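# Hang the loaded sealant gun on the rear hooks

## Task

Put the loaded sealant gun onto the two curved hooks at the back of the table so that it ends up hanging still, held up only by the hooks, with its cartridge still seated in it. The gun must not drop more than a few centimetres at any point, since a longer fall usually counts as failure. When it is hanging, declare that you have finished.

## Robot and tools

Robot: two seven-joint Franka FR3 arms, left_arm and right_arm. Each carries a Robotiq two-finger gripper that opens to 140 mm and has a wrist camera. The fingers can fold at a hinge if pushed. A part held near the fingertips gets the force you ask for. A part held nearer the palm can be pulled in and squeezed harder, or held loosely and then lost. Bases in the scene frame: left_arm at (+0.012, +0.452, 0) m, right_arm at (+0.038, -0.356, 0) m. Each base is turned only a few degrees about z.

Frames: the scene frame has its origin at table-top height, midway between the arms. +z is up, +x points out over the table, and left_arm sits on the +y side. Hand poses, targets, offsets and printed positions are all in each arm's own base frame. Rotations turn about the Hand target's position. In the gripper's own axes, +z runs along the fingers and y is the closing direction. end_effector_position is the centre of the closed pads, and the fingertips reach about 33 mm further.

execute_actions(actions, cameras). actions is a list of actions. Each action is a table of 1 to 15 rows, and each row is one 1/30 s step. A short table repeats its last row until step 15. Every row is a single list of 20 numbers covering both arms, each number in [-1, 1]. The first 10 are for left_arm: dx, dy, dz, rx, ry, rz, position, force_limit, speed, activate. The next 10 are the same for right_arm. dx..rz are offsets, not poses. They are measured from that arm's Hand target at the start of the action, along that arm's base axes, and every row counts from that same start. 1.0 means 0.6 m of travel or 180 degrees of turn. rx, ry, rz form one rotation vector. Sending six zeros asks for nothing new, and repeating an offset moves the arm again. Per step, the controller limits the command to 70 mm and 16 degrees from the measured pose. Gripper numbers are absolute settings:
- position: +1 is fully open, about -0.8 is where the pads touch, and -1 closes until blocked.
- force_limit: -1 to +1, roughly 14 N to 58 N of grip.
- speed: -1 to +1, roughly 30 to 250 mm/s. A faster close grips harder.
- activate: keep at 0. Send 1 only when fault reads 7 or 13, or when a result tells you to. This opens the gripper and releases anything held.
Always resend each gripper's current numbers, because a 0 counts as a command. cameras is a list of names, ["all"], or [].

move(target, speed, blend, stop_force, zero, blocking, cameras). The robot follows straight paths toward the targets. target is one 20-number row laid out as above, or a list of up to 15 rows. Every row is an offset from the Hand targets at the start of the move, not from the previous row. Scale: 1.0 = 0.6 m or 180 degrees.
- speed: m/s, 0.002 to 2, default 0.25. Give one value, or one per target.
- blend: corner rounding in metres; 0 stops at each point.
- stop_force: 20 to 40 N. An arm stops when it feels that much push against its motion. Aim a few centimetres past the contact, move slowly, and do not rely on it while the gripper turns. All rows must then share the same finger numbers.
- zero: true re-zeroes the force reading before the move.
- blocking: false returns early; it cannot be combined with stop_force.
The result adds a move: line saying how the move ended (done, off_target, moving, held, fault) and any limits (paced = clipped, held = withheld). A move lasts at most 10 s, and paths do not avoid obstacles.

Other tools:
- wait(seconds 0..3600) lets the scene run.
- stop() brakes a running move.
- zoom_image(camera, region [x0,y0,x1,y1] in pixels, at most 504x504) enlarges part of the newest image. Cameras: cam_high, cam_low, cam_left_wrist, cam_right_wrist, all 896x504.
- set_collision_behavior(contact_force_n 20, 40 or 85) sets the force limit.
- clear_fault(arm) releases an arm stopped by a torque or force fault.
- read_manual gives licence text only.
- finished_scene(scene) ends the scene and cannot be undone.

Result lines:
- end_effector_position (m) and end_effector_quat_wxyz, in the base frame. These can be off by a few centimetres.
- Hand target: the last commanded pose after clipping, which the next offsets count from. A gripper often rests short of it; send the gap as an offset.
- Joint positions, joint torques and external joint torques.
- Flange force along the gripper axes; it includes the weight of anything held.
- Step readings.
- Tool commands.
- object_status: 0 moving, 2 stopped while closing (a grip), 3 reached the target or pads met.
- position_measured in counts: 3 open, about 139 at 60 mm, 230 pads touching.
- fault (0 normal).
- MOTOR HOT or FAULT lines.

To grip: send position -1 and confirm status 2. To grip harder: raise force_limit and change position slightly, for example to -0.98.

Avoid:
- Letting the gun fall, or releasing it while it is still moving.
- Fast moves into contact.
- Hitting the table, the hooks or the camera stand.
- Bringing the grippers or arms against each other.
- Squeezing hard on a part that still rests on something.
- Twisting or swinging heavy loads.
- Anything leaving the table.
The contact force limit is 40 N, and held weight counts toward it. Joint torque limits are 12 to 35 N m. Exceeding either, or pushing a joint past its range or speed, stops the arm. Long holds or stretched poses heat the motors and can brake an arm.

Each tool is called after "Request:" as name([rows], argument=value, ...), one row to a line, values as JSON.

## Session

Request:
execute_actions(actions=[])

Nothing of this call was run. Scene 2 begins with your next reply.

Request:
execute_actions(actions=[])

Scene clock: 0.00 s.
left_arm: end_effector_position=(+0.3855, -0.2354, +0.1620) position_measured=3 object_status=3 fault=0 end_effector_quat_wxyz=(-0.005, +0.947, -0.320, +0.021) | right_arm: end_effector_position=(+0.5625, +0.0101, +0.1960) position_measured=3 object_status=3 fault=0 end_effector_quat_wxyz=(-0.002, +0.938, -0.309, +0.157)
Joint positions: left_arm=[-0.526 -0.245 -0.032 -2.511 0.016 2.306 -1.488] | right_arm=[0.026 -0.138 0.029 -2.404 -0.192 2.554 -0.734]
Joint velocities: within noise
Joint torques (N m): no reading
External joint torques (N m): no reading
Flange force (N): no reading
Hand target: left_arm +0.3855, -0.2354, +0.1620; -0.005, +0.947, -0.320, +0.021 | right_arm +0.5625, +0.0101, +0.1960; -0.002, +0.938, -0.309, +0.157
Tool commands: left_gripper/position=+1.0 left_gripper/force_limit=+1.0 left_gripper/speed=+1.0 left_gripper/activate=+0.0 right_gripper/position=+1.0 right_gripper/force_limit=+1.0 right_gripper/speed=+1.0 right_gripper/activate=+0.0

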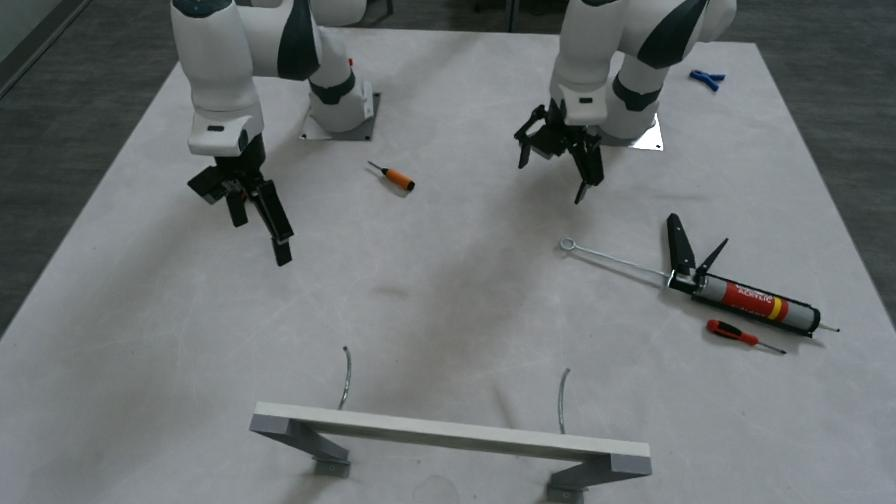

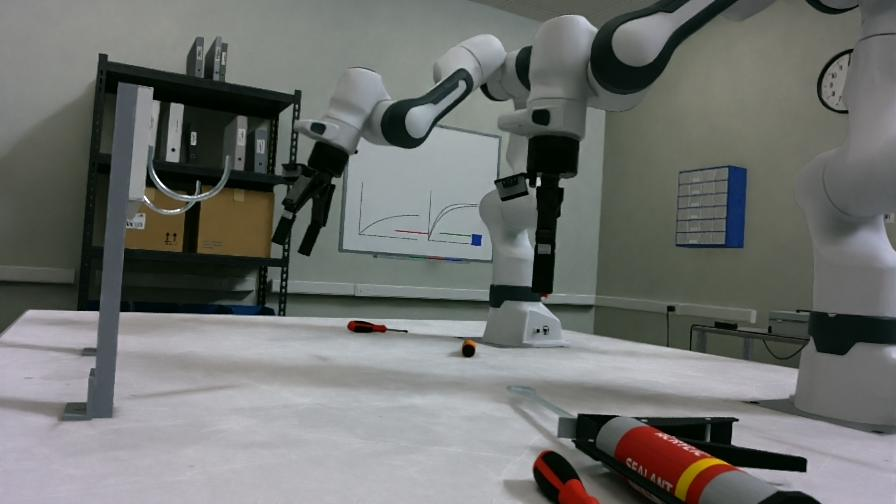

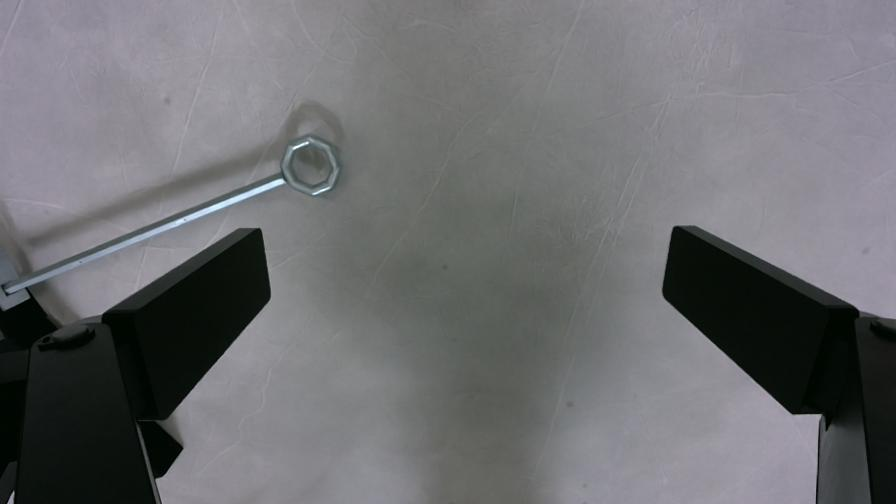

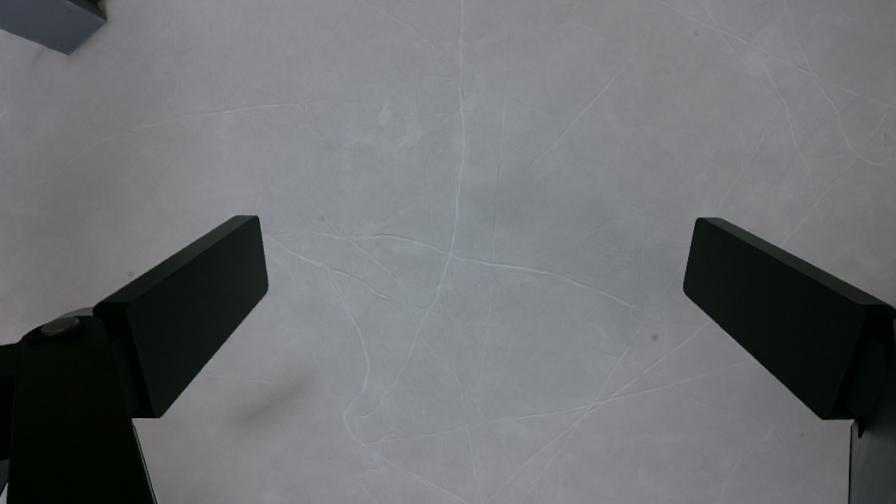

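Request:
move(target=[0.274,0.649,0.065,0.009,0.011,-0.381,1,1,1,0,-0.3,-0.05,0.3,0,0,0,1,1,1,0], speed=0.5, cameras=["cam_high","cam_left_wrist","cam_low"])

Request:
zoom_image(camera="cam_low", region=[90, 100, 290, 250])

Scene clock: 10.23 s.
left_arm: end_effector_position=(+0.5503, +0.1545, +0.2020) position_measured=3 object_status=3 fault=0 end_effector_quat_wxyz=(+0.001, -0.604, +0.797, -0.001) | right_arm: end_effector_position=(+0.3833, -0.0193, +0.3755) position_measured=3 object_status=3 fault=0 end_effector_quat_wxyz=(-0.003, +0.937, -0.312, +0.158)
Joint positions: left_arm=[-0.334 0.103 0.624 -2.01 -0.07 2.096 0.596] | right_arm=[0.06 -0.857 -0.025 -2.51 -0.134 1.95 -0.855]
Joint velocities: left_arm=[0 0 0 -0.001 0 0 0.005] | right_arm=[within noise]
Joint torques (N m): left_arm=[-0.09 -27.95 1.24 24.36 0.13 2.37 0.29] | right_arm=[1.25 -3.94 0.4 25.72 0.7 2.78 -0.34]
External joint torques (N m): left_arm=[0.28 0.74 -0.44 0.19 -0.52 -0.17 0.29] | right_arm=[1.22 -0.04 0.46 0.76 0.06 -0.45 -0.34]
Flange force (N): left_arm=[-3.3 -4.3 0.9] | right_arm=[0.6 -1.6 -3.2]
Hand target: left_arm +0.5499, +0.1540, +0.2010; -0.001, -0.603, +0.798, -0.001 | right_arm +0.3825, -0.0199, +0.3760; -0.002, +0.938, -0.309, +0.157
Off the commanded pose: left_arm 0.001 m, 0 deg | right_arm 0.001 m, 0 deg.
move: done; limits=paced
Images, in order (width x height): cam_high 896x504, cam_low 896x504, cam_left_wrist 896x504.

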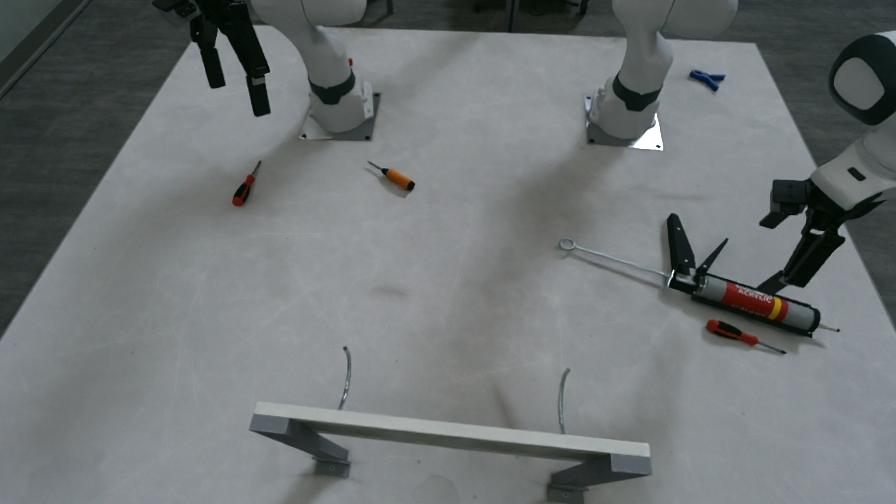

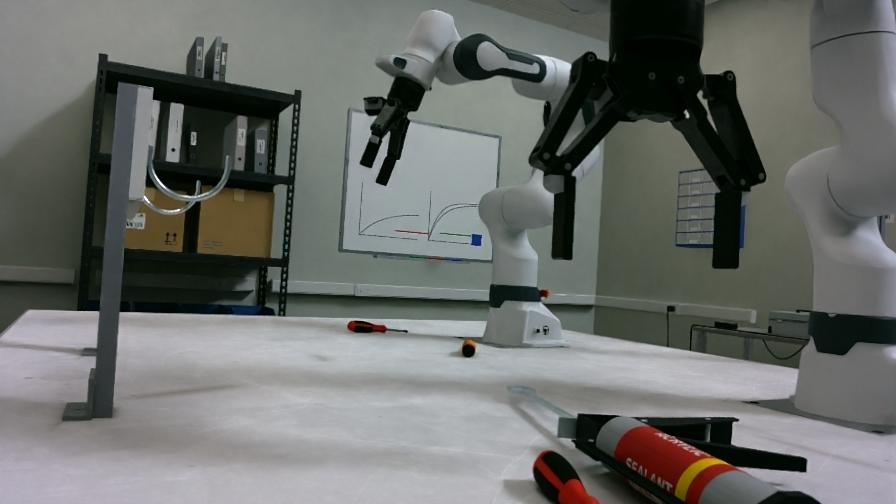

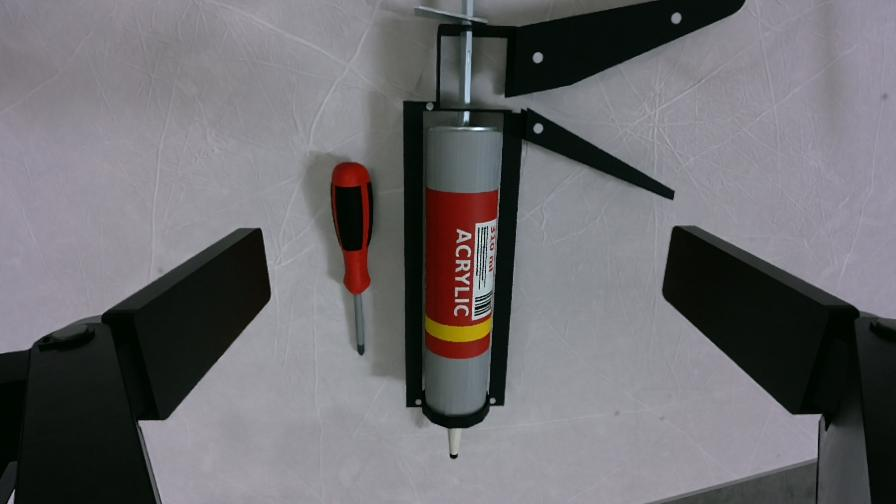

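Scaled by 2.520 from the camera's image (finer frame: 1280x720).

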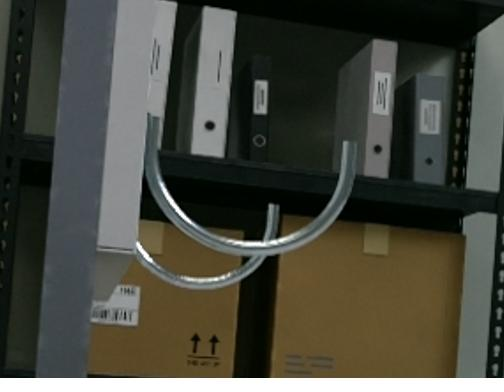

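Request:
move(target=[-0.007,-0.024,-0.26,0,0,-0.005,0.28,0.2,-0.5,0,0,0,0,0,0,0,1,1,1,0], cameras=["cam_left_wrist","cam_low","cam_high"])

Request:
zoom_image(camera="cam_low", region=[480, 300, 896, 504])

Scene clock: 15.70 s.
left_arm: end_effector_position=(+0.5435, +0.1389, +0.0458) position_measured=94 object_status=3 fault=0 end_effector_quat_wxyz=(-0.003, -0.599, +0.801, +0.000) | right_arm: end_effector_position=(+0.3833, -0.0193, +0.3755) position_measured=3 object_status=3 fault=0 end_effector_quat_wxyz=(-0.003, +0.937, -0.312, +0.158)
Joint positions: left_arm=[-0.272 0.337 0.527 -2.166 -0.264 2.436 0.72] | right_arm=[0.06 -0.857 -0.025 -2.51 -0.134 1.95 -0.855]
Joint velocities: left_arm=[0.001 0 0 -0.001 0 0.001 0.006] | right_arm=[within noise]
Joint torques (N m): left_arm=[-0.13 -32.17 4.23 20.77 0.06 3.56 0.44] | right_arm=[1.22 -3.95 0.36 25.71 0.7 2.79 -0.36]
External joint torques (N m): left_arm=[-0.05 2.12 -1.3 0.37 -0.43 1.04 0.44] | right_arm=[1.21 -0.03 0.45 0.71 0.06 -0.44 -0.35]
Flange force (N): left_arm=[-4.0 -5.8 8.9] | right_arm=[0.5 -1.5 -3.0]
Hand target: left_arm +0.5457, +0.1396, +0.0450; -0.001, -0.596, +0.803, -0.001 | right_arm +0.3825, -0.0199, +0.3760; -0.002, +0.938, -0.309, +0.157
Off the commanded pose: left_arm 0.002 m, 1 deg | right_arm 0.001 m, 0 deg.
move: done
Images, in order (width x height): cam_high 896x504, cam_low 896x504, cam_left_wrist 896x504.

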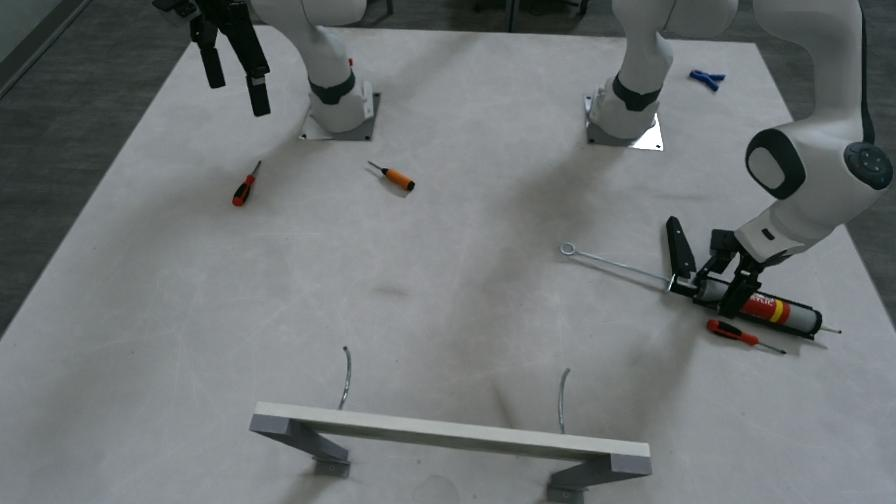

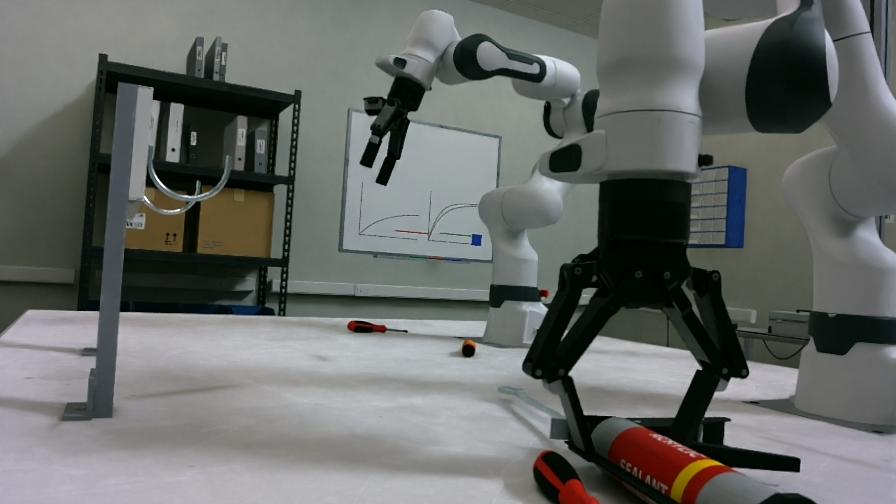

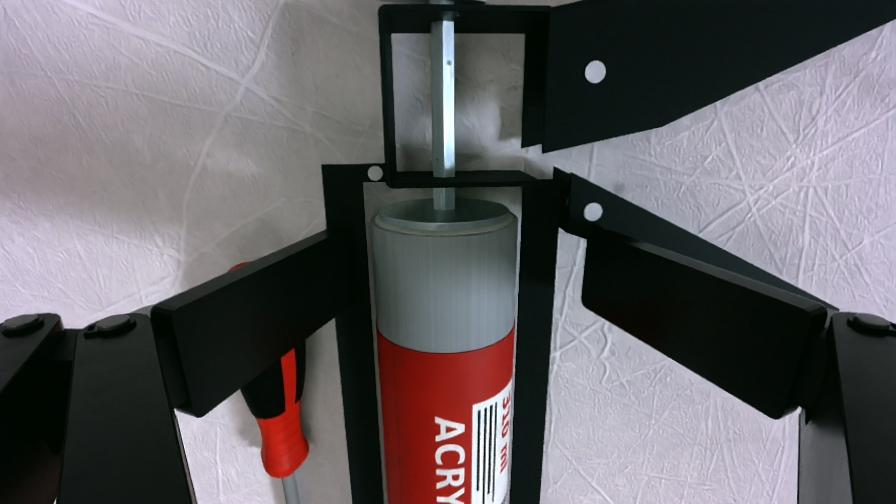

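Scaled by 1.212 from the camera's image (finer frame: 1280x720).

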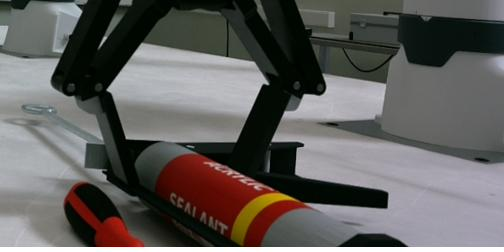

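Request:
move([
  [0.005,-0.006,0.06,0,0,0,0.34,0.2,-0.5,0,0,0,0,0,0,0,1,1,1,0],
  [0.011,-0.006,0.04,0,0,0,0.34,0.2,-0.5,0,0,0,0,0,0,0,1,1,1,0],
  [0.011,-0.006,-0.002,0,0,0,0.34,0.2,-0.5,0,0,0,0,0,0,0,1,1,1,0],
], speed=0.15, cameras=["cam_left_wrist"])

Request:
zoom_image(camera="cam_left_wrist", region=[200, 120, 704, 504])

Scene clock: 23.67 s.
left_arm: end_effector_position=(+0.5499, +0.1359, +0.0442) position_measured=86 object_status=3 fault=0 end_effector_quat_wxyz=(-0.003, -0.598, +0.801, +0.001) | right_arm: end_effector_position=(+0.3833, -0.0193, +0.3755) position_measured=3 object_status=3 fault=0 end_effector_quat_wxyz=(-0.003, +0.937, -0.312, +0.158)
Joint positions: left_arm=[-0.27 0.354 0.518 -2.144 -0.269 2.43 0.715] | right_arm=[0.06 -0.857 -0.025 -2.51 -0.134 1.95 -0.855]
Joint velocities: left_arm=[0 0.001 -0.002 0.001 -0.001 0.003 0.003] | right_arm=[within noise]
Joint torques (N m): left_arm=[-0.5 -33.6 5.05 20.75 -0.23 3.67 0.3] | right_arm=[1.15 -3.91 0.37 25.67 0.7 2.79 -0.34]
External joint torques (N m): left_arm=[-0.41 1.31 -0.67 0.39 -0.74 1.18 0.3] | right_arm=[1.18 0.08 0.47 0.6 0.06 -0.45 -0.34]
Flange force (N): left_arm=[-2.1 -3.5 6.8] | right_arm=[0.5 -1.6 -2.8]
Hand target: left_arm +0.5523, +0.1360, +0.0438; -0.001, -0.596, +0.803, -0.001 | right_arm +0.3825, -0.0199, +0.3760; -0.002, +0.938, -0.309, +0.157
Off the commanded pose: left_arm 0.002 m, 0 deg | right_arm 0.001 m, 0 deg.
move: done

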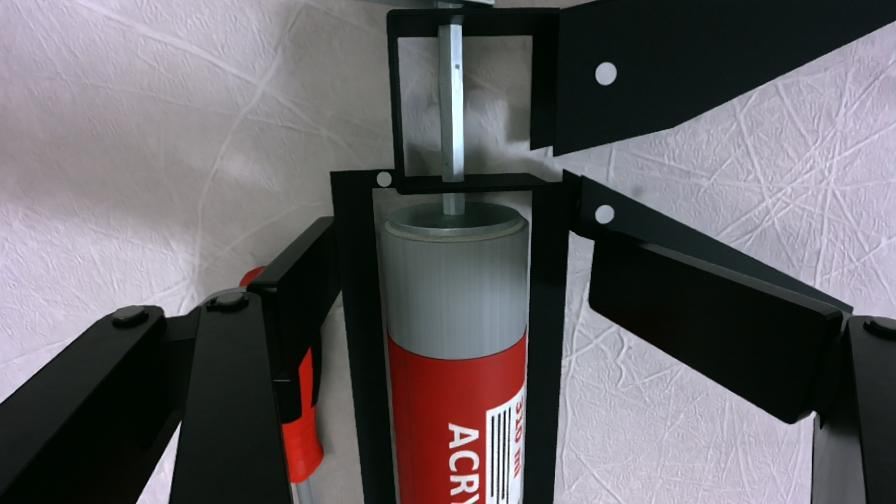

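Scaled by 1.000.

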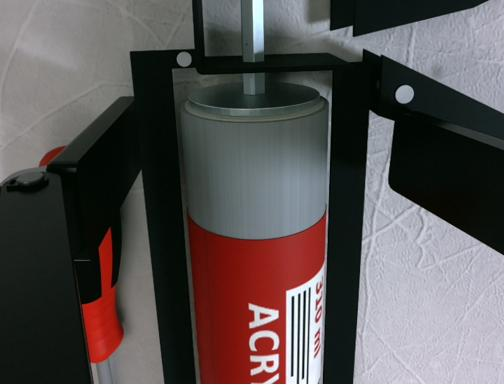

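Request:
move(target=[0,0,0,0,0,0,-1,0.3,-1,0,0,0,0,0,0,0,1,1,1,0], cameras=[])

Request:
wait(seconds=1, cameras=["cam_left_wrist"])

Scene clock: 26.43 s.
left_arm: end_effector_position=(+0.5573, +0.1343, +0.0479) position_measured=137 object_status=0 fault=0 end_effector_quat_wxyz=(+0.004, -0.595, +0.803, -0.003) | right_arm: end_effector_position=(+0.3833, -0.0193, +0.3755) position_measured=3 object_status=3 fault=0 end_effector_quat_wxyz=(-0.003, +0.937, -0.312, +0.158)
Joint positions: left_arm=[-0.269 0.352 0.512 -2.139 -0.269 2.442 0.718] | right_arm=[0.06 -0.857 -0.025 -2.51 -0.134 1.95 -0.855]
Joint torques (N m): left_arm=[1.28 -31.41 5.6 17.82 0.54 2.18 0.15] | right_arm=[1.21 -3.96 0.36 25.68 0.7 2.78 -0.35]
External joint torques (N m): left_arm=[1.32 3.76 -0.1 -2.74 0.04 -0.37 0.15] | right_arm=[1.24 -0.14 0.49 0.74 0.06 -0.44 -0.34]
Flange force (N): left_arm=[-2.6 0.1 8.6] | right_arm=[0.2 -1.4 -3.2]
Hand target: left_arm +0.5523, +0.1360, +0.0439; -0.001, -0.596, +0.803, -0.001 | right_arm +0.3825, -0.0199, +0.3760; -0.002, +0.938, -0.309, +0.157
Off the commanded pose: left_arm 0.007 m, 1 deg | right_arm 0.001 m, 0 deg.
move: done

Scene clock: 27.43 s.
left_arm: end_effector_position=(+0.5573, +0.1343, +0.0479) position_measured=137 object_status=2 fault=0 end_effector_quat_wxyz=(+0.004, -0.595, +0.803, -0.003) | right_arm: end_effector_position=(+0.3833, -0.0193, +0.3755) position_measured=3 object_status=3 fault=0 end_effector_quat_wxyz=(-0.003, +0.937, -0.312, +0.158)
Joint positions: left_arm=[-0.269 0.352 0.512 -2.139 -0.269 2.442 0.718] | right_arm=[0.06 -0.857 -0.025 -2.51 -0.134 1.95 -0.855]
Joint torques (N m): left_arm=[1.27 -31.48 5.62 17.71 0.54 2.17 0.16] | right_arm=[1.15 -3.93 0.37 25.69 0.69 2.78 -0.34]
External joint torques (N m): left_arm=[1.43 3.59 0.05 -2.8 0.03 -0.37 0.16] | right_arm=[1.1 0.08 0.39 0.65 0.05 -0.46 -0.34]
Flange force (N): left_arm=[-2.5 0.8 8.2] | right_arm=[0.8 -1.5 -2.9]
Hand target: left_arm +0.5523, +0.1360, +0.0439; -0.001, -0.596, +0.803, -0.001 | right_arm +0.3825, -0.0199, +0.3760; -0.002, +0.938, -0.309, +0.157
Tool commands: left_gripper/position=-1.0 left_gripper/force_limit=+0.3 left_gripper/speed=-1.0 left_gripper/activate=+0.0 right_gripper/position=+1.0 right_gripper/force_limit=+1.0 right_gripper/speed=+1.0 right_gripper/activate=+0.0
Off the commanded pose: left_arm 0.007 m, 1 deg | right_arm 0.001 m, 0 deg.
wait: 1.00 s; at rest by 0.17 s

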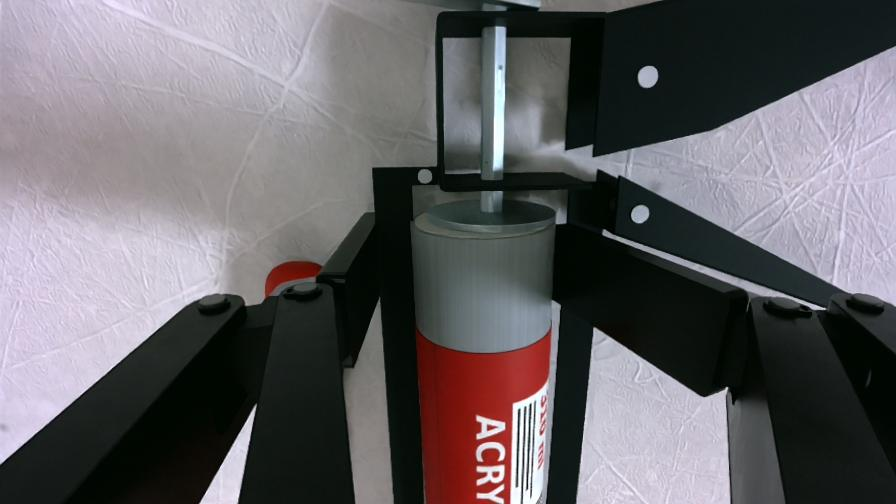

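Request:
move([
  [0,0,0.0,0,0,0,0.34,0.2,-0.5,0,0,0,0,0,0,0,1,1,1,0],
  [-0.005,0.001,0.06,0,0,0,0.34,0.2,-0.5,0,0,0,0,0,0,0,1,1,1,0],
  [-0.005,0.001,-0.023,0,0,0,0.34,0.2,-0.5,0,0,0,0,0,0,0,1,1,1,0],
], speed=0.15, cameras=["cam_left_wrist"])

Scene clock: 31.97 s.
left_arm: end_effector_position=(+0.5472, +0.1369, +0.0313) position_measured=86 object_status=3 fault=0 end_effector_quat_wxyz=(-0.003, -0.599, +0.801, +0.000) | right_arm: end_effector_position=(+0.3833, -0.0193, +0.3755) position_measured=3 object_status=3 fault=0 end_effector_quat_wxyz=(-0.003, +0.937, -0.312, +0.158)
Joint positions: left_arm=[-0.253 0.373 0.5 -2.157 -0.285 2.462 0.728] | right_arm=[0.06 -0.857 -0.025 -2.51 -0.134 1.95 -0.855]
Joint velocities: left_arm=[-0.001 0 -0.002 0 0.001 0.004 0.007] | right_arm=[within noise]
Joint torques (N m): left_arm=[-0.59 -32.98 3.94 20.31 -0.22 3.65 0.25] | right_arm=[1.21 -3.98 0.36 25.7 0.69 2.78 -0.34]
External joint torques (N m): left_arm=[-0.55 2.35 -1.93 0.42 -0.7 1.16 0.25] | right_arm=[1.21 -0.13 0.44 0.73 0.06 -0.45 -0.34]
Flange force (N): left_arm=[-3.0 -6.5 10.2] | right_arm=[0.3 -1.3 -3.2]
Hand target: left_arm +0.5493, +0.1366, +0.0301; -0.001, -0.596, +0.803, -0.001 | right_arm +0.3825, -0.0199, +0.3760; -0.002, +0.938, -0.309, +0.157
Off the commanded pose: left_arm 0.002 m, 0 deg | right_arm 0.001 m, 0 deg.
move: done

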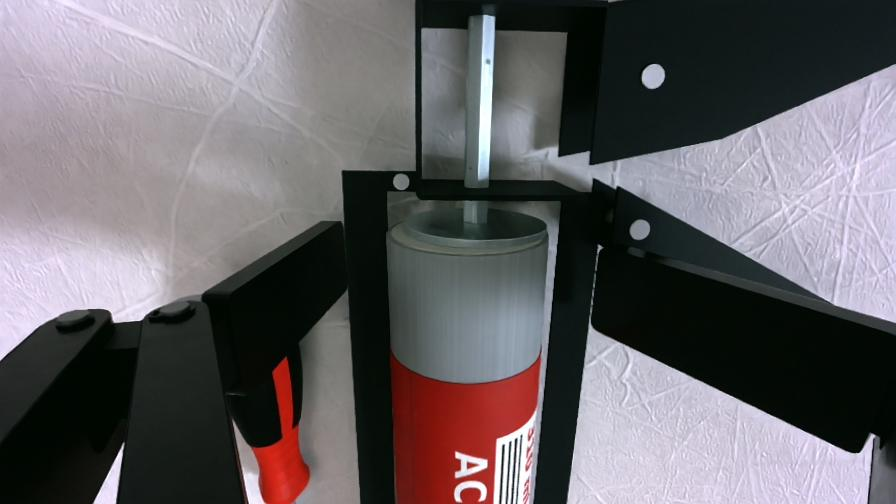

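Request:
move([
  [0.0,0,0.06,0,0,0,0.34,0.2,-0.5,0,0,0,0,0,0,0,1,1,1,0],
  [0.005,0.018,0.06,0,0,0,0.34,0.2,-0.5,0,0,0,0,0,0,0,1,1,1,0],
  [0.005,0.018,0.002,0,0,0,0.34,0.2,-0.5,0,0,0,0,0,0,0,1,1,1,0],
], speed=0.15, cameras=["cam_left_wrist"])

Scene clock: 36.27 s.
left_arm: end_effector_position=(+0.5510, +0.1470, +0.0336) position_measured=86 object_status=3 fault=0 end_effector_quat_wxyz=(-0.003, -0.599, +0.801, -0.001) | right_arm: end_effector_position=(+0.3833, -0.0193, +0.3755) position_measured=3 object_status=3 fault=0 end_effector_quat_wxyz=(-0.003, +0.937, -0.312, +0.158)
Joint positions: left_arm=[-0.23 0.382 0.495 -2.134 -0.286 2.45 0.744] | right_arm=[0.06 -0.857 -0.025 -2.51 -0.134 1.95 -0.855]
Joint velocities: left_arm=[0 -0.001 0 0 0 0.005 0.007] | right_arm=[within noise]
Joint torques (N m): left_arm=[-0.28 -32.56 4.57 19.86 -0.2 3.7 0.4] | right_arm=[1.18 -3.94 0.34 25.71 0.71 2.78 -0.33]
External joint torques (N m): left_arm=[-0.25 3.36 -1.42 -0.21 -0.69 1.2 0.4] | right_arm=[1.17 0.01 0.41 0.7 0.08 -0.46 -0.33]
Flange force (N): left_arm=[-4.0 -6.0 12.0] | right_arm=[0.6 -1.5 -3.0]
Hand target: left_arm +0.5523, +0.1474, +0.0313; -0.001, -0.596, +0.803, -0.001 | right_arm +0.3825, -0.0199, +0.3760; -0.002, +0.938, -0.309, +0.157
Off the commanded pose: left_arm 0.003 m, 0 deg | right_arm 0.001 m, 0 deg.
move: done

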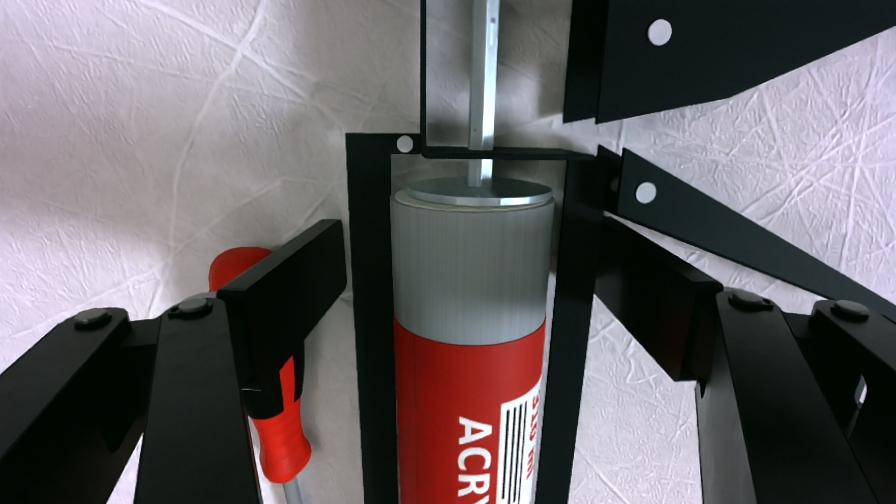

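Request:
move(target=[0,0,0,0,0,0,-1,0.3,-1,0,0,0,0,0,0,0,1,1,1,0], cameras=[])

Request:
wait(seconds=0.8, cameras=["cam_left_wrist"])

Scene clock: 38.90 s.
left_arm: end_effector_position=(+0.5475, +0.1470, +0.0275) position_measured=133 object_status=0 fault=0 end_effector_quat_wxyz=(-0.006, -0.597, +0.803, +0.003) | right_arm: end_effector_position=(+0.3833, -0.0193, +0.3755) position_measured=3 object_status=3 fault=0 end_effector_quat_wxyz=(-0.003, +0.937, -0.312, +0.158)
Joint positions: left_arm=[-0.226 0.391 0.49 -2.138 -0.286 2.455 0.75] | right_arm=[0.06 -0.857 -0.025 -2.51 -0.134 1.95 -0.855]
Joint torques (N m): left_arm=[-0.81 -38.52 5.47 21.88 0.12 3.35 0.03] | right_arm=[1.22 -3.98 0.37 25.7 0.71 2.79 -0.35]
External joint torques (N m): left_arm=[-0.71 -2.52 -0.53 2.05 -0.35 0.86 0.03] | right_arm=[1.28 -0.13 0.53 0.72 0.07 -0.45 -0.35]
Flange force (N): left_arm=[1.0 -0.8 -3.1] | right_arm=[0.1 -1.4 -3.2]
Hand target: left_arm +0.5522, +0.1474, +0.0313; -0.001, -0.596, +0.803, -0.001 | right_arm +0.3825, -0.0199, +0.3760; -0.002, +0.938, -0.309, +0.157
Off the commanded pose: left_arm 0.006 m, 1 deg | right_arm 0.001 m, 0 deg.
move: done

Scene clock: 39.70 s.
left_arm: end_effector_position=(+0.5475, +0.1470, +0.0275) position_measured=133 object_status=2 fault=0 end_effector_quat_wxyz=(-0.006, -0.597, +0.803, +0.003) | right_arm: end_effector_position=(+0.3833, -0.0193, +0.3755) position_measured=3 object_status=3 fault=0 end_effector_quat_wxyz=(-0.003, +0.937, -0.312, +0.158)
Joint positions: left_arm=[-0.226 0.391 0.49 -2.138 -0.286 2.455 0.75] | right_arm=[0.06 -0.857 -0.025 -2.51 -0.134 1.95 -0.855]
Joint torques (N m): left_arm=[-0.8 -38.47 5.54 21.96 0.13 3.35 0.06] | right_arm=[1.19 -3.95 0.37 25.67 0.7 2.78 -0.31]
External joint torques (N m): left_arm=[-0.54 -2.3 -0.34 1.98 -0.35 0.85 0.05] | right_arm=[1.17 -0.04 0.43 0.68 0.06 -0.46 -0.31]
Flange force (N): left_arm=[0.5 -0.9 -2.7] | right_arm=[0.4 -1.4 -3.0]
Hand target: left_arm +0.5522, +0.1474, +0.0313; -0.001, -0.596, +0.803, -0.001 | right_arm +0.3825, -0.0199, +0.3760; -0.002, +0.938, -0.309, +0.157
Tool commands: left_gripper/position=-1.0 left_gripper/force_limit=+0.3 left_gripper/speed=-1.0 left_gripper/activate=+0.0 right_gripper/position=+1.0 right_gripper/force_limit=+1.0 right_gripper/speed=+1.0 right_gripper/activate=+0.0
Off the commanded pose: left_arm 0.006 m, 1 deg | right_arm 0.001 m, 0 deg.
wait: 0.80 s; at rest by 0.17 s

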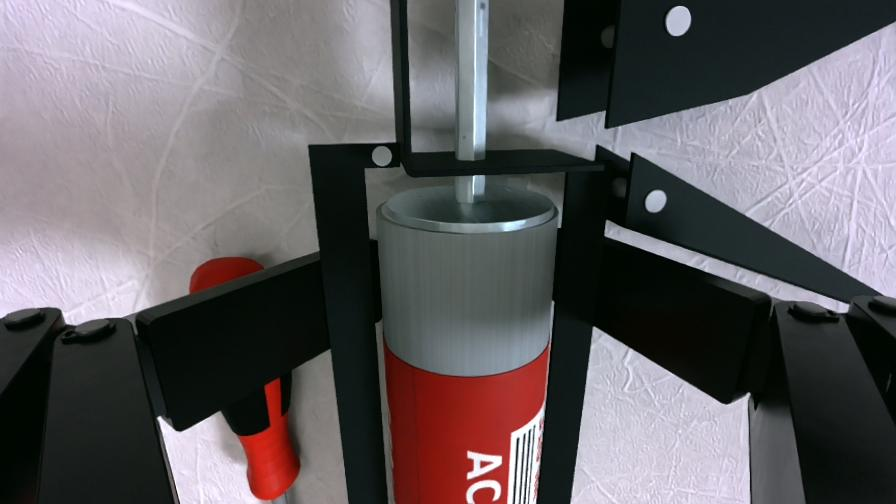

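Request:
move([
  [0,0,0.0,0,0,0,0.34,0.2,-0.5,0,0,0,0,0,0,0,1,1,1,0],
  [0,0,0.05,0,0,0,0.34,0.2,-0.5,0,0,0,0,0,0,0,1,1,1,0],
  [0,0,0.0175,0,0,0,0.34,0.2,-0.5,0,0,0,0,0,0,0,1,1,1,0],
], speed=0.15, cameras=["cam_left_wrist"])

Scene clock: 45.50 s.
left_arm: end_effector_position=(+0.5514, +0.1472, +0.0421) position_measured=86 object_status=3 fault=0 end_effector_quat_wxyz=(-0.001, -0.598, +0.802, +0.000) | right_arm: end_effector_position=(+0.3833, -0.0193, +0.3755) position_measured=3 object_status=3 fault=0 end_effector_quat_wxyz=(-0.003, +0.937, -0.312, +0.158)
Joint positions: left_arm=[-0.238 0.365 0.504 -2.134 -0.27 2.436 0.736] | right_arm=[0.06 -0.857 -0.025 -2.51 -0.134 1.95 -0.855]
Joint velocities: left_arm=[0.001 0 0 -0.001 0 0.004 0.003] | right_arm=[within noise]
Joint torques (N m): left_arm=[-0.06 -34.77 5.48 20.27 -0.01 2.76 0.29] | right_arm=[1.19 -3.97 0.37 25.72 0.7 2.78 -0.33]
External joint torques (N m): left_arm=[0.15 0.65 -0.17 -0.03 -0.51 0.26 0.29] | right_arm=[1.18 -0.01 0.45 0.72 0.07 -0.45 -0.33]
Flange force (N): left_arm=[-1.8 -1.3 3.2] | right_arm=[0.6 -1.6 -3.1]
Hand target: left_arm +0.5522, +0.1474, +0.0418; -0.001, -0.596, +0.803, -0.001 | right_arm +0.3825, -0.0199, +0.3760; -0.002, +0.938, -0.309, +0.157
Off the commanded pose: left_arm 0.001 m, 0 deg | right_arm 0.001 m, 0 deg.
move: done

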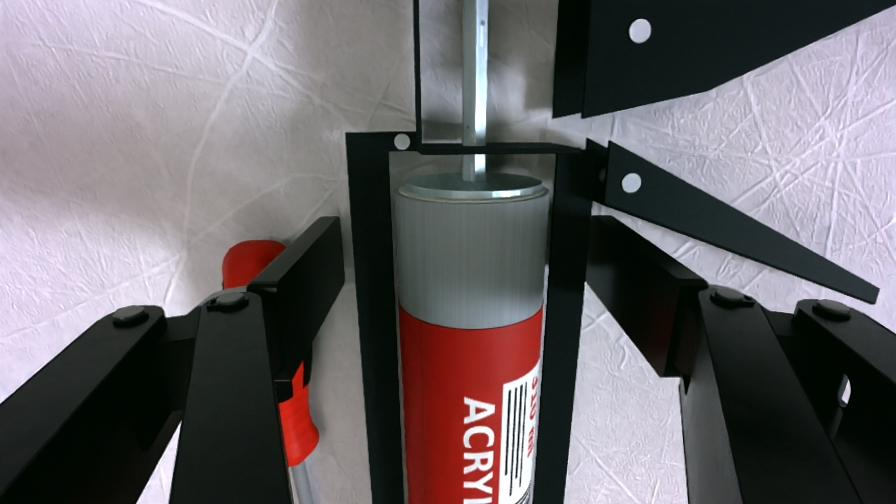

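Request:
move(target=[0,0,0,0,0,0,-1,-0.5,-1,0,0,0,0,0,0,0,1,1,1,0], cameras=[])

Request:
wait(seconds=0.8, cameras=["cam_left_wrist"])

Scene clock: 46.80 s.
left_arm: end_effector_position=(+0.5514, +0.1476, +0.0420) position_measured=109 object_status=0 fault=0 end_effector_quat_wxyz=(-0.001, -0.598, +0.802, +0.000) | right_arm: end_effector_position=(+0.3833, -0.0193, +0.3755) position_measured=3 object_status=3 fault=0 end_effector_quat_wxyz=(-0.003, +0.937, -0.312, +0.158)
Joint positions: left_arm=[-0.235 0.365 0.502 -2.134 -0.27 2.436 0.736] | right_arm=[0.06 -0.857 -0.025 -2.51 -0.134 1.95 -0.855]
Joint torques (N m): left_arm=[-0.3 -33.78 4.38 20.27 0.34 3.06 0.22] | right_arm=[1.19 -3.96 0.36 25.7 0.7 2.78 -0.36]
External joint torques (N m): left_arm=[-0.2 1.74 -1.36 -0.11 -0.15 0.54 0.22] | right_arm=[1.19 0.02 0.46 0.66 0.06 -0.46 -0.36]
Flange force (N): left_arm=[-2.0 -3.6 6.2] | right_arm=[0.5 -1.5 -3.0]
Hand target: left_arm +0.5522, +0.1474, +0.0418; -0.001, -0.596, +0.803, -0.001 | right_arm +0.3825, -0.0199, +0.3760; -0.002, +0.938, -0.309, +0.157
Off the commanded pose: left_arm 0.001 m, 0 deg | right_arm 0.001 m, 0 deg.
move: done

Scene clock: 47.60 s.
left_arm: end_effector_position=(+0.5514, +0.1476, +0.0420) position_measured=109 object_status=2 fault=0 end_effector_quat_wxyz=(-0.001, -0.598, +0.802, +0.000) | right_arm: end_effector_position=(+0.3833, -0.0193, +0.3755) position_measured=3 object_status=3 fault=0 end_effector_quat_wxyz=(-0.003, +0.937, -0.312, +0.158)
Joint positions: left_arm=[-0.235 0.365 0.502 -2.134 -0.27 2.436 0.736] | right_arm=[0.06 -0.857 -0.025 -2.51 -0.134 1.95 -0.855]
Joint torques (N m): left_arm=[-0.21 -33.74 4.44 20.29 0.33 3.07 0.19] | right_arm=[1.18 -3.92 0.37 25.72 0.7 2.78 -0.34]
External joint torques (N m): left_arm=[-0.16 1.9 -1.36 -0.1 -0.17 0.55 0.19] | right_arm=[1.27 0.11 0.55 0.65 0.07 -0.46 -0.34]
Flange force (N): left_arm=[-2.2 -4.0 6.6] | right_arm=[0.6 -1.9 -2.9]
Hand target: left_arm +0.5522, +0.1474, +0.0418; -0.001, -0.596, +0.803, -0.001 | right_arm +0.3825, -0.0199, +0.3760; -0.002, +0.938, -0.309, +0.157
Tool commands: left_gripper/position=-1.0 left_gripper/force_limit=-0.5 left_gripper/speed=-1.0 left_gripper/activate=+0.0 right_gripper/position=+1.0 right_gripper/force_limit=+1.0 right_gripper/speed=+1.0 right_gripper/activate=+0.0
Off the commanded pose: left_arm 0.001 m, 0 deg | right_arm 0.001 m, 0 deg.
wait: 0.80 s; at rest by 0.17 s

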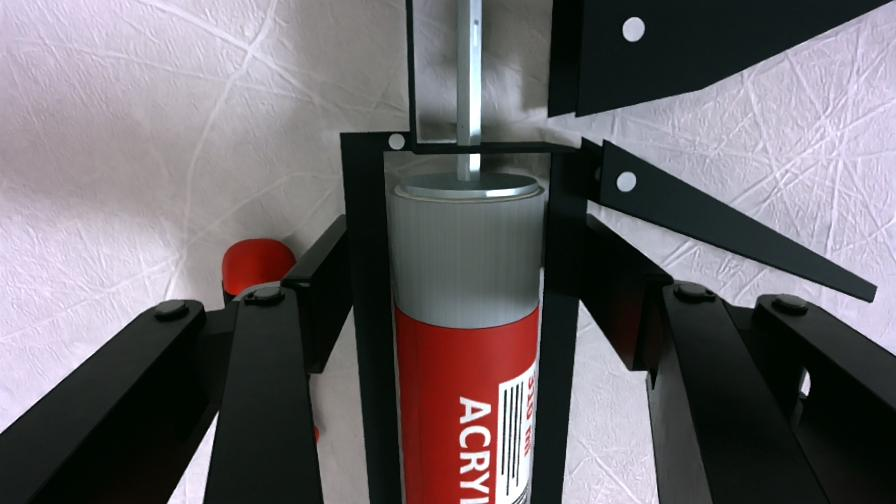

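Request:
move(target=[0,0,0.05,0,0,0,-1,-0.5,-1,0,0,0,0,0,0,0,1,1,1,0], speed=0.06, cameras=["cam_left_wrist","cam_low"])

Scene clock: 49.60 s.
left_arm: end_effector_position=(+0.5458, +0.1461, +0.0642) position_measured=109 object_status=2 fault=0 end_effector_quat_wxyz=(-0.008, -0.595, +0.804, +0.003) | right_arm: end_effector_position=(+0.3833, -0.0193, +0.3755) position_measured=3 object_status=3 fault=0 end_effector_quat_wxyz=(-0.003, +0.937, -0.312, +0.158)
Joint positions: left_arm=[-0.26 0.317 0.532 -2.132 -0.231 2.377 0.718] | right_arm=[0.06 -0.857 -0.025 -2.51 -0.134 1.95 -0.855]
Joint velocities: left_arm=[-0.001 0.002 0.001 0 0 -0.004 -0.004] | right_arm=[within noise]
Joint torques (N m): left_arm=[-1.3 -38.7 5.47 24.59 1.12 3.14 -0.27] | right_arm=[1.2 -3.95 0.34 25.68 0.7 2.78 -0.32]
External joint torques (N m): left_arm=[-1.11 -4.35 0.3 3.45 0.6 0.64 -0.28] | right_arm=[1.24 -0.02 0.48 0.68 0.07 -0.45 -0.31]
Flange force (N): left_arm=[3.1 0.5 -10.5] | right_arm=[0.4 -1.6 -3.0]
Hand target: left_arm +0.5522, +0.1474, +0.0718; -0.001, -0.596, +0.803, -0.001 | right_arm +0.3825, -0.0199, +0.3760; -0.002, +0.938, -0.309, +0.157
Off the commanded pose: left_arm 0.010 m, 1 deg | right_arm 0.001 m, 0 deg.
move: off_target (left_arm)
Images, in order (width x height): cam_low 896x504, cam_left_wrist 896x504.

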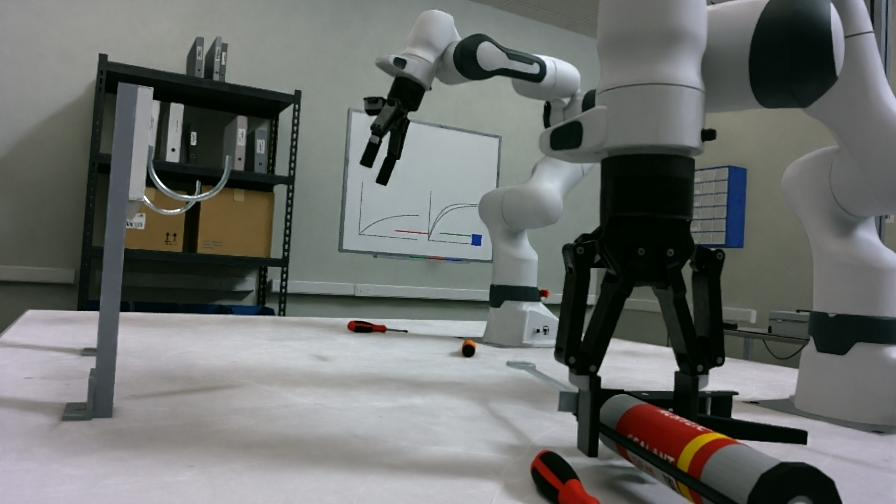

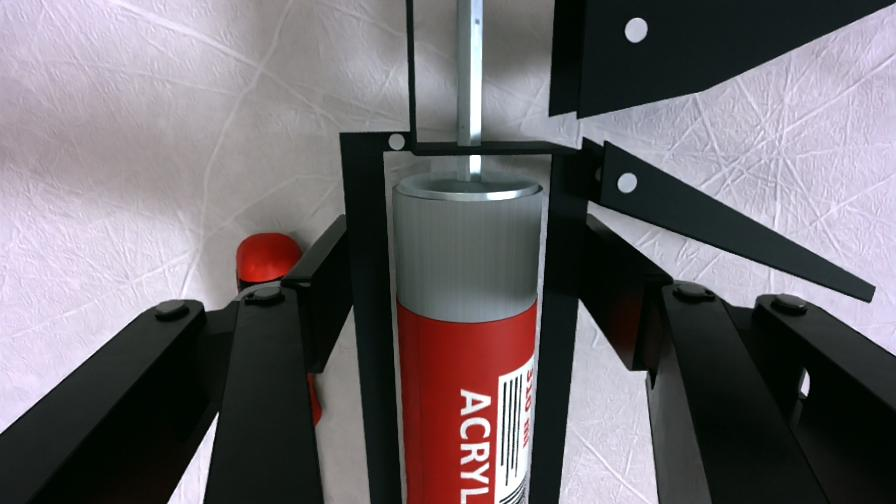

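Request:
move([
  [0.0,0,0.25,0,0,0,-1,-0.5,-1,0,-0.15,-0.15,0.1,0,0,0,1,1,1,0],
  [0.06,-0.39,0.55,0,0,0.098,-1,-0.5,-1,0,-0.15,-0.15,0.1,0,0,0,1,1,1,0],
], blend=0.05, speed=0.2, cameras=["cam_left_wrist","cam_low"])

Scene clock: 57.43 s.
left_arm: end_effector_position=(+0.5859, -0.0856, +0.3937) position_measured=109 object_status=2 fault=0 end_effector_quat_wxyz=(+0.004, +0.710, -0.704, -0.008) | right_arm: end_effector_position=(+0.2935, -0.1085, +0.4350) position_measured=3 object_status=3 fault=0 end_effector_quat_wxyz=(-0.003, +0.937, -0.312, +0.157)
Joint positions: left_arm=[-0.546 0.149 0.445 -1.444 -0.06 1.562 -0.113] | right_arm=[0.037 -1.083 -0.195 -2.435 -0.24 1.672 -1.024]
Joint velocities: left_arm=[0 0 -0.001 0 -0.001 0.001 -0.006] | right_arm=[within noise]
Joint torques (N m): left_arm=[-0.53 -38.48 2.14 29.25 0.38 3.04 -0.28] | right_arm=[0.84 4.35 4.82 23.63 0.49 2.86 -0.34]
External joint torques (N m): left_arm=[-0.76 -4.56 -0.16 5.06 -0.41 0.46 -0.28] | right_arm=[0.79 0.06 0.71 1.08 -0.17 -0.42 -0.34]
Flange force (N): left_arm=[2.3 -4.9 -13.1] | right_arm=[1.5 -1.2 -4.4]
Hand target: left_arm +0.5882, -0.0866, +0.4018; +0.000, +0.712, -0.702, +0.001 | right_arm +0.2925, -0.1099, +0.4360; -0.002, +0.938, -0.309, +0.157
Off the commanded pose: left_arm 0.009 m, 1 deg | right_arm 0.002 m, 0 deg.
move: off_target (left_arm)
Images, in order (width x height): cam_low 896x504, cam_left_wrist 896x504.

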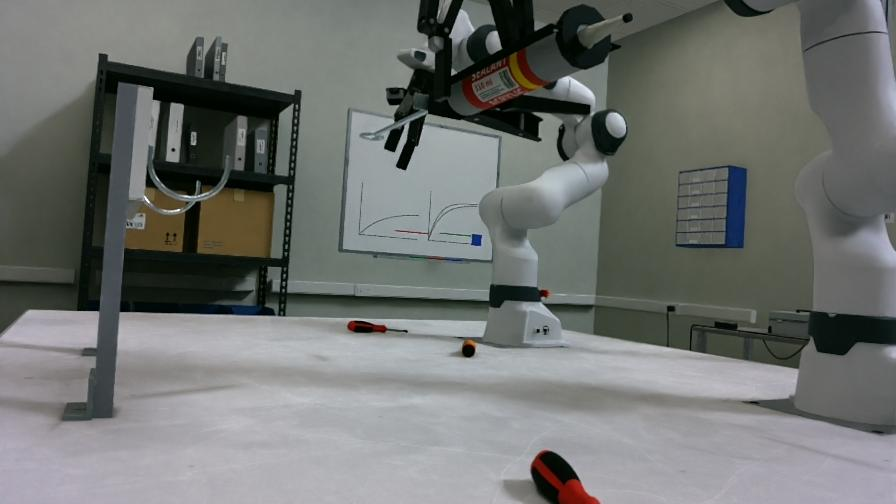

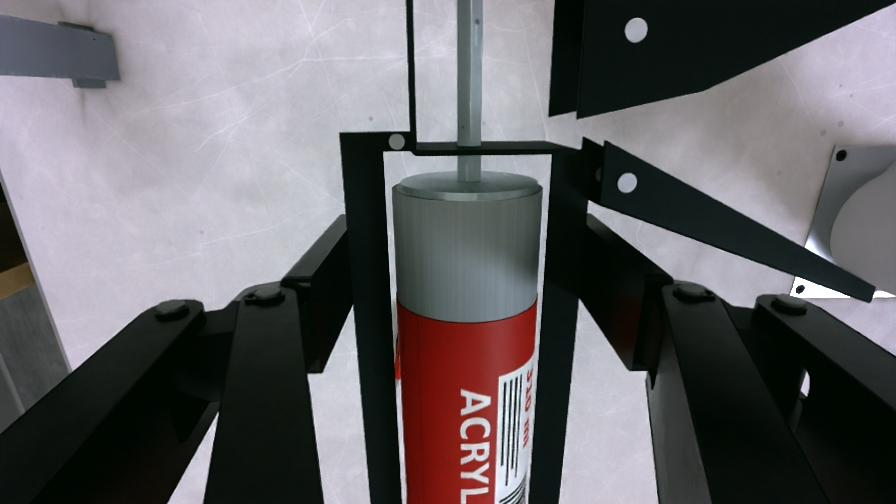

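Request:
move(target=[0.06,-0.357,0.063,0.008,-0.49,0,-1,-0.5,-1,0,0,0,0,0,0,0,1,1,1,0], speed=0.2, cameras=["cam_left_wrist","cam_low","cam_high"])

Scene clock: 65.53 s.
left_arm: end_effector_position=(+0.6215, -0.3016, +0.4218) position_measured=109 object_status=2 fault=0 end_effector_quat_wxyz=(+0.487, -0.516, +0.516, -0.480) | right_arm: end_effector_position=(+0.2935, -0.1085, +0.4350) position_measured=3 object_status=3 fault=0 end_effector_quat_wxyz=(-0.003, +0.937, -0.312, +0.157)
Joint positions: left_arm=[-0.15 -0.185 -0.493 -2.335 2.111 2.381 -2.411] | right_arm=[0.037 -1.083 -0.195 -2.435 -0.24 1.672 -1.024]
Joint velocities: left_arm=[0 -0.002 -0.001 0 0.002 0 -0.006] | right_arm=[within noise]
Joint torques (N m): left_arm=[-0.43 -28.08 2.19 30.35 1.16 -4.49 -0.24] | right_arm=[0.79 4.29 4.87 23.66 0.5 2.84 -0.33]
External joint torques (N m): left_arm=[-0.53 -5.92 -0.66 5.77 1.72 -2.7 -0.14] | right_arm=[0.79 0.02 0.75 1.12 -0.15 -0.43 -0.33]
Flange force (N): left_arm=[1.0 -5.6 0.0] | right_arm=[1.4 -1.3 -4.5]
Hand target: left_arm +0.6242, -0.3008, +0.4396; +0.496, -0.511, +0.504, -0.488 | right_arm +0.2925, -0.1099, +0.4360; -0.002, +0.938, -0.309, +0.157
Off the commanded pose: left_arm 0.018 m, 2 deg | right_arm 0.002 m, 0 deg.
move: off_target (left_arm); limits=paced
Images, in order (width x height): cam_high 896x504, cam_low 896x504, cam_left_wrist 896x504.

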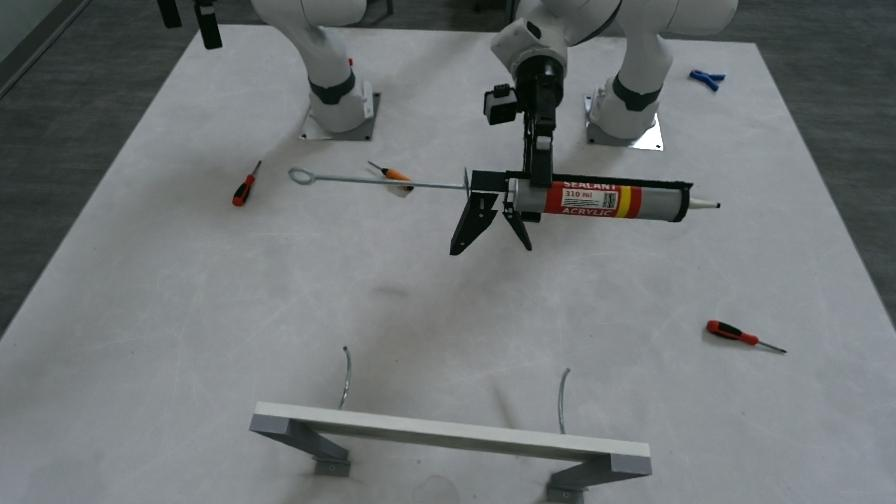

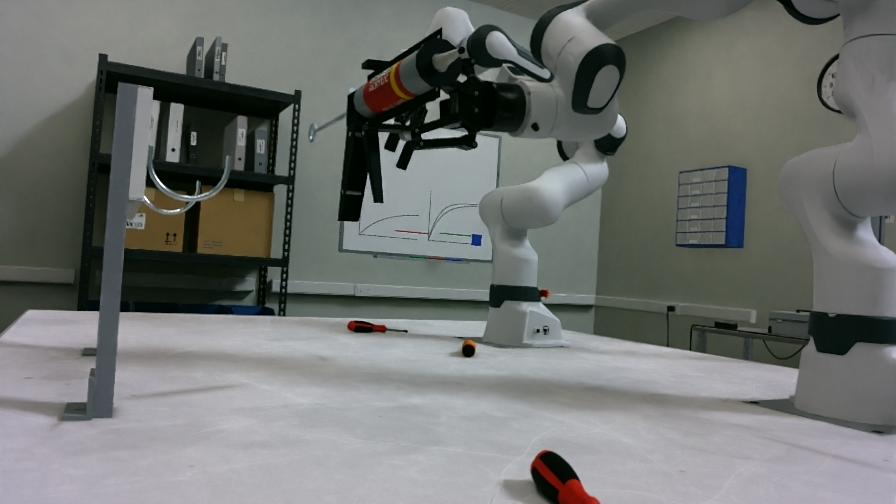

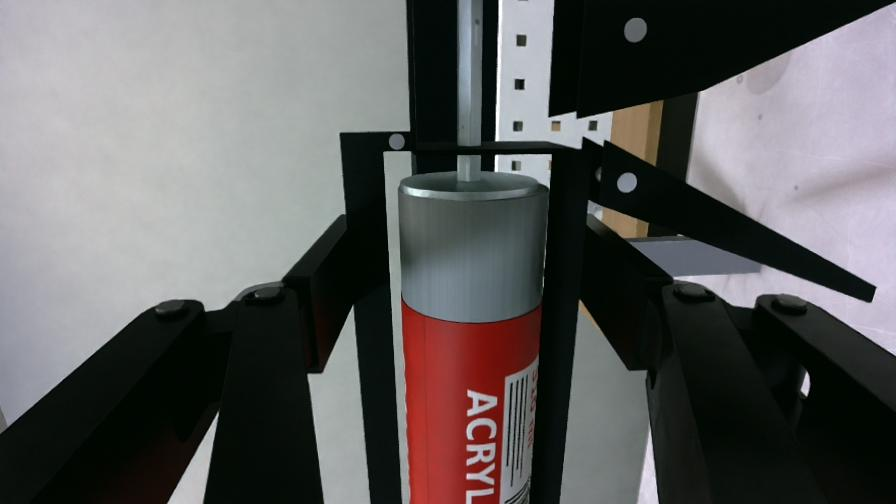

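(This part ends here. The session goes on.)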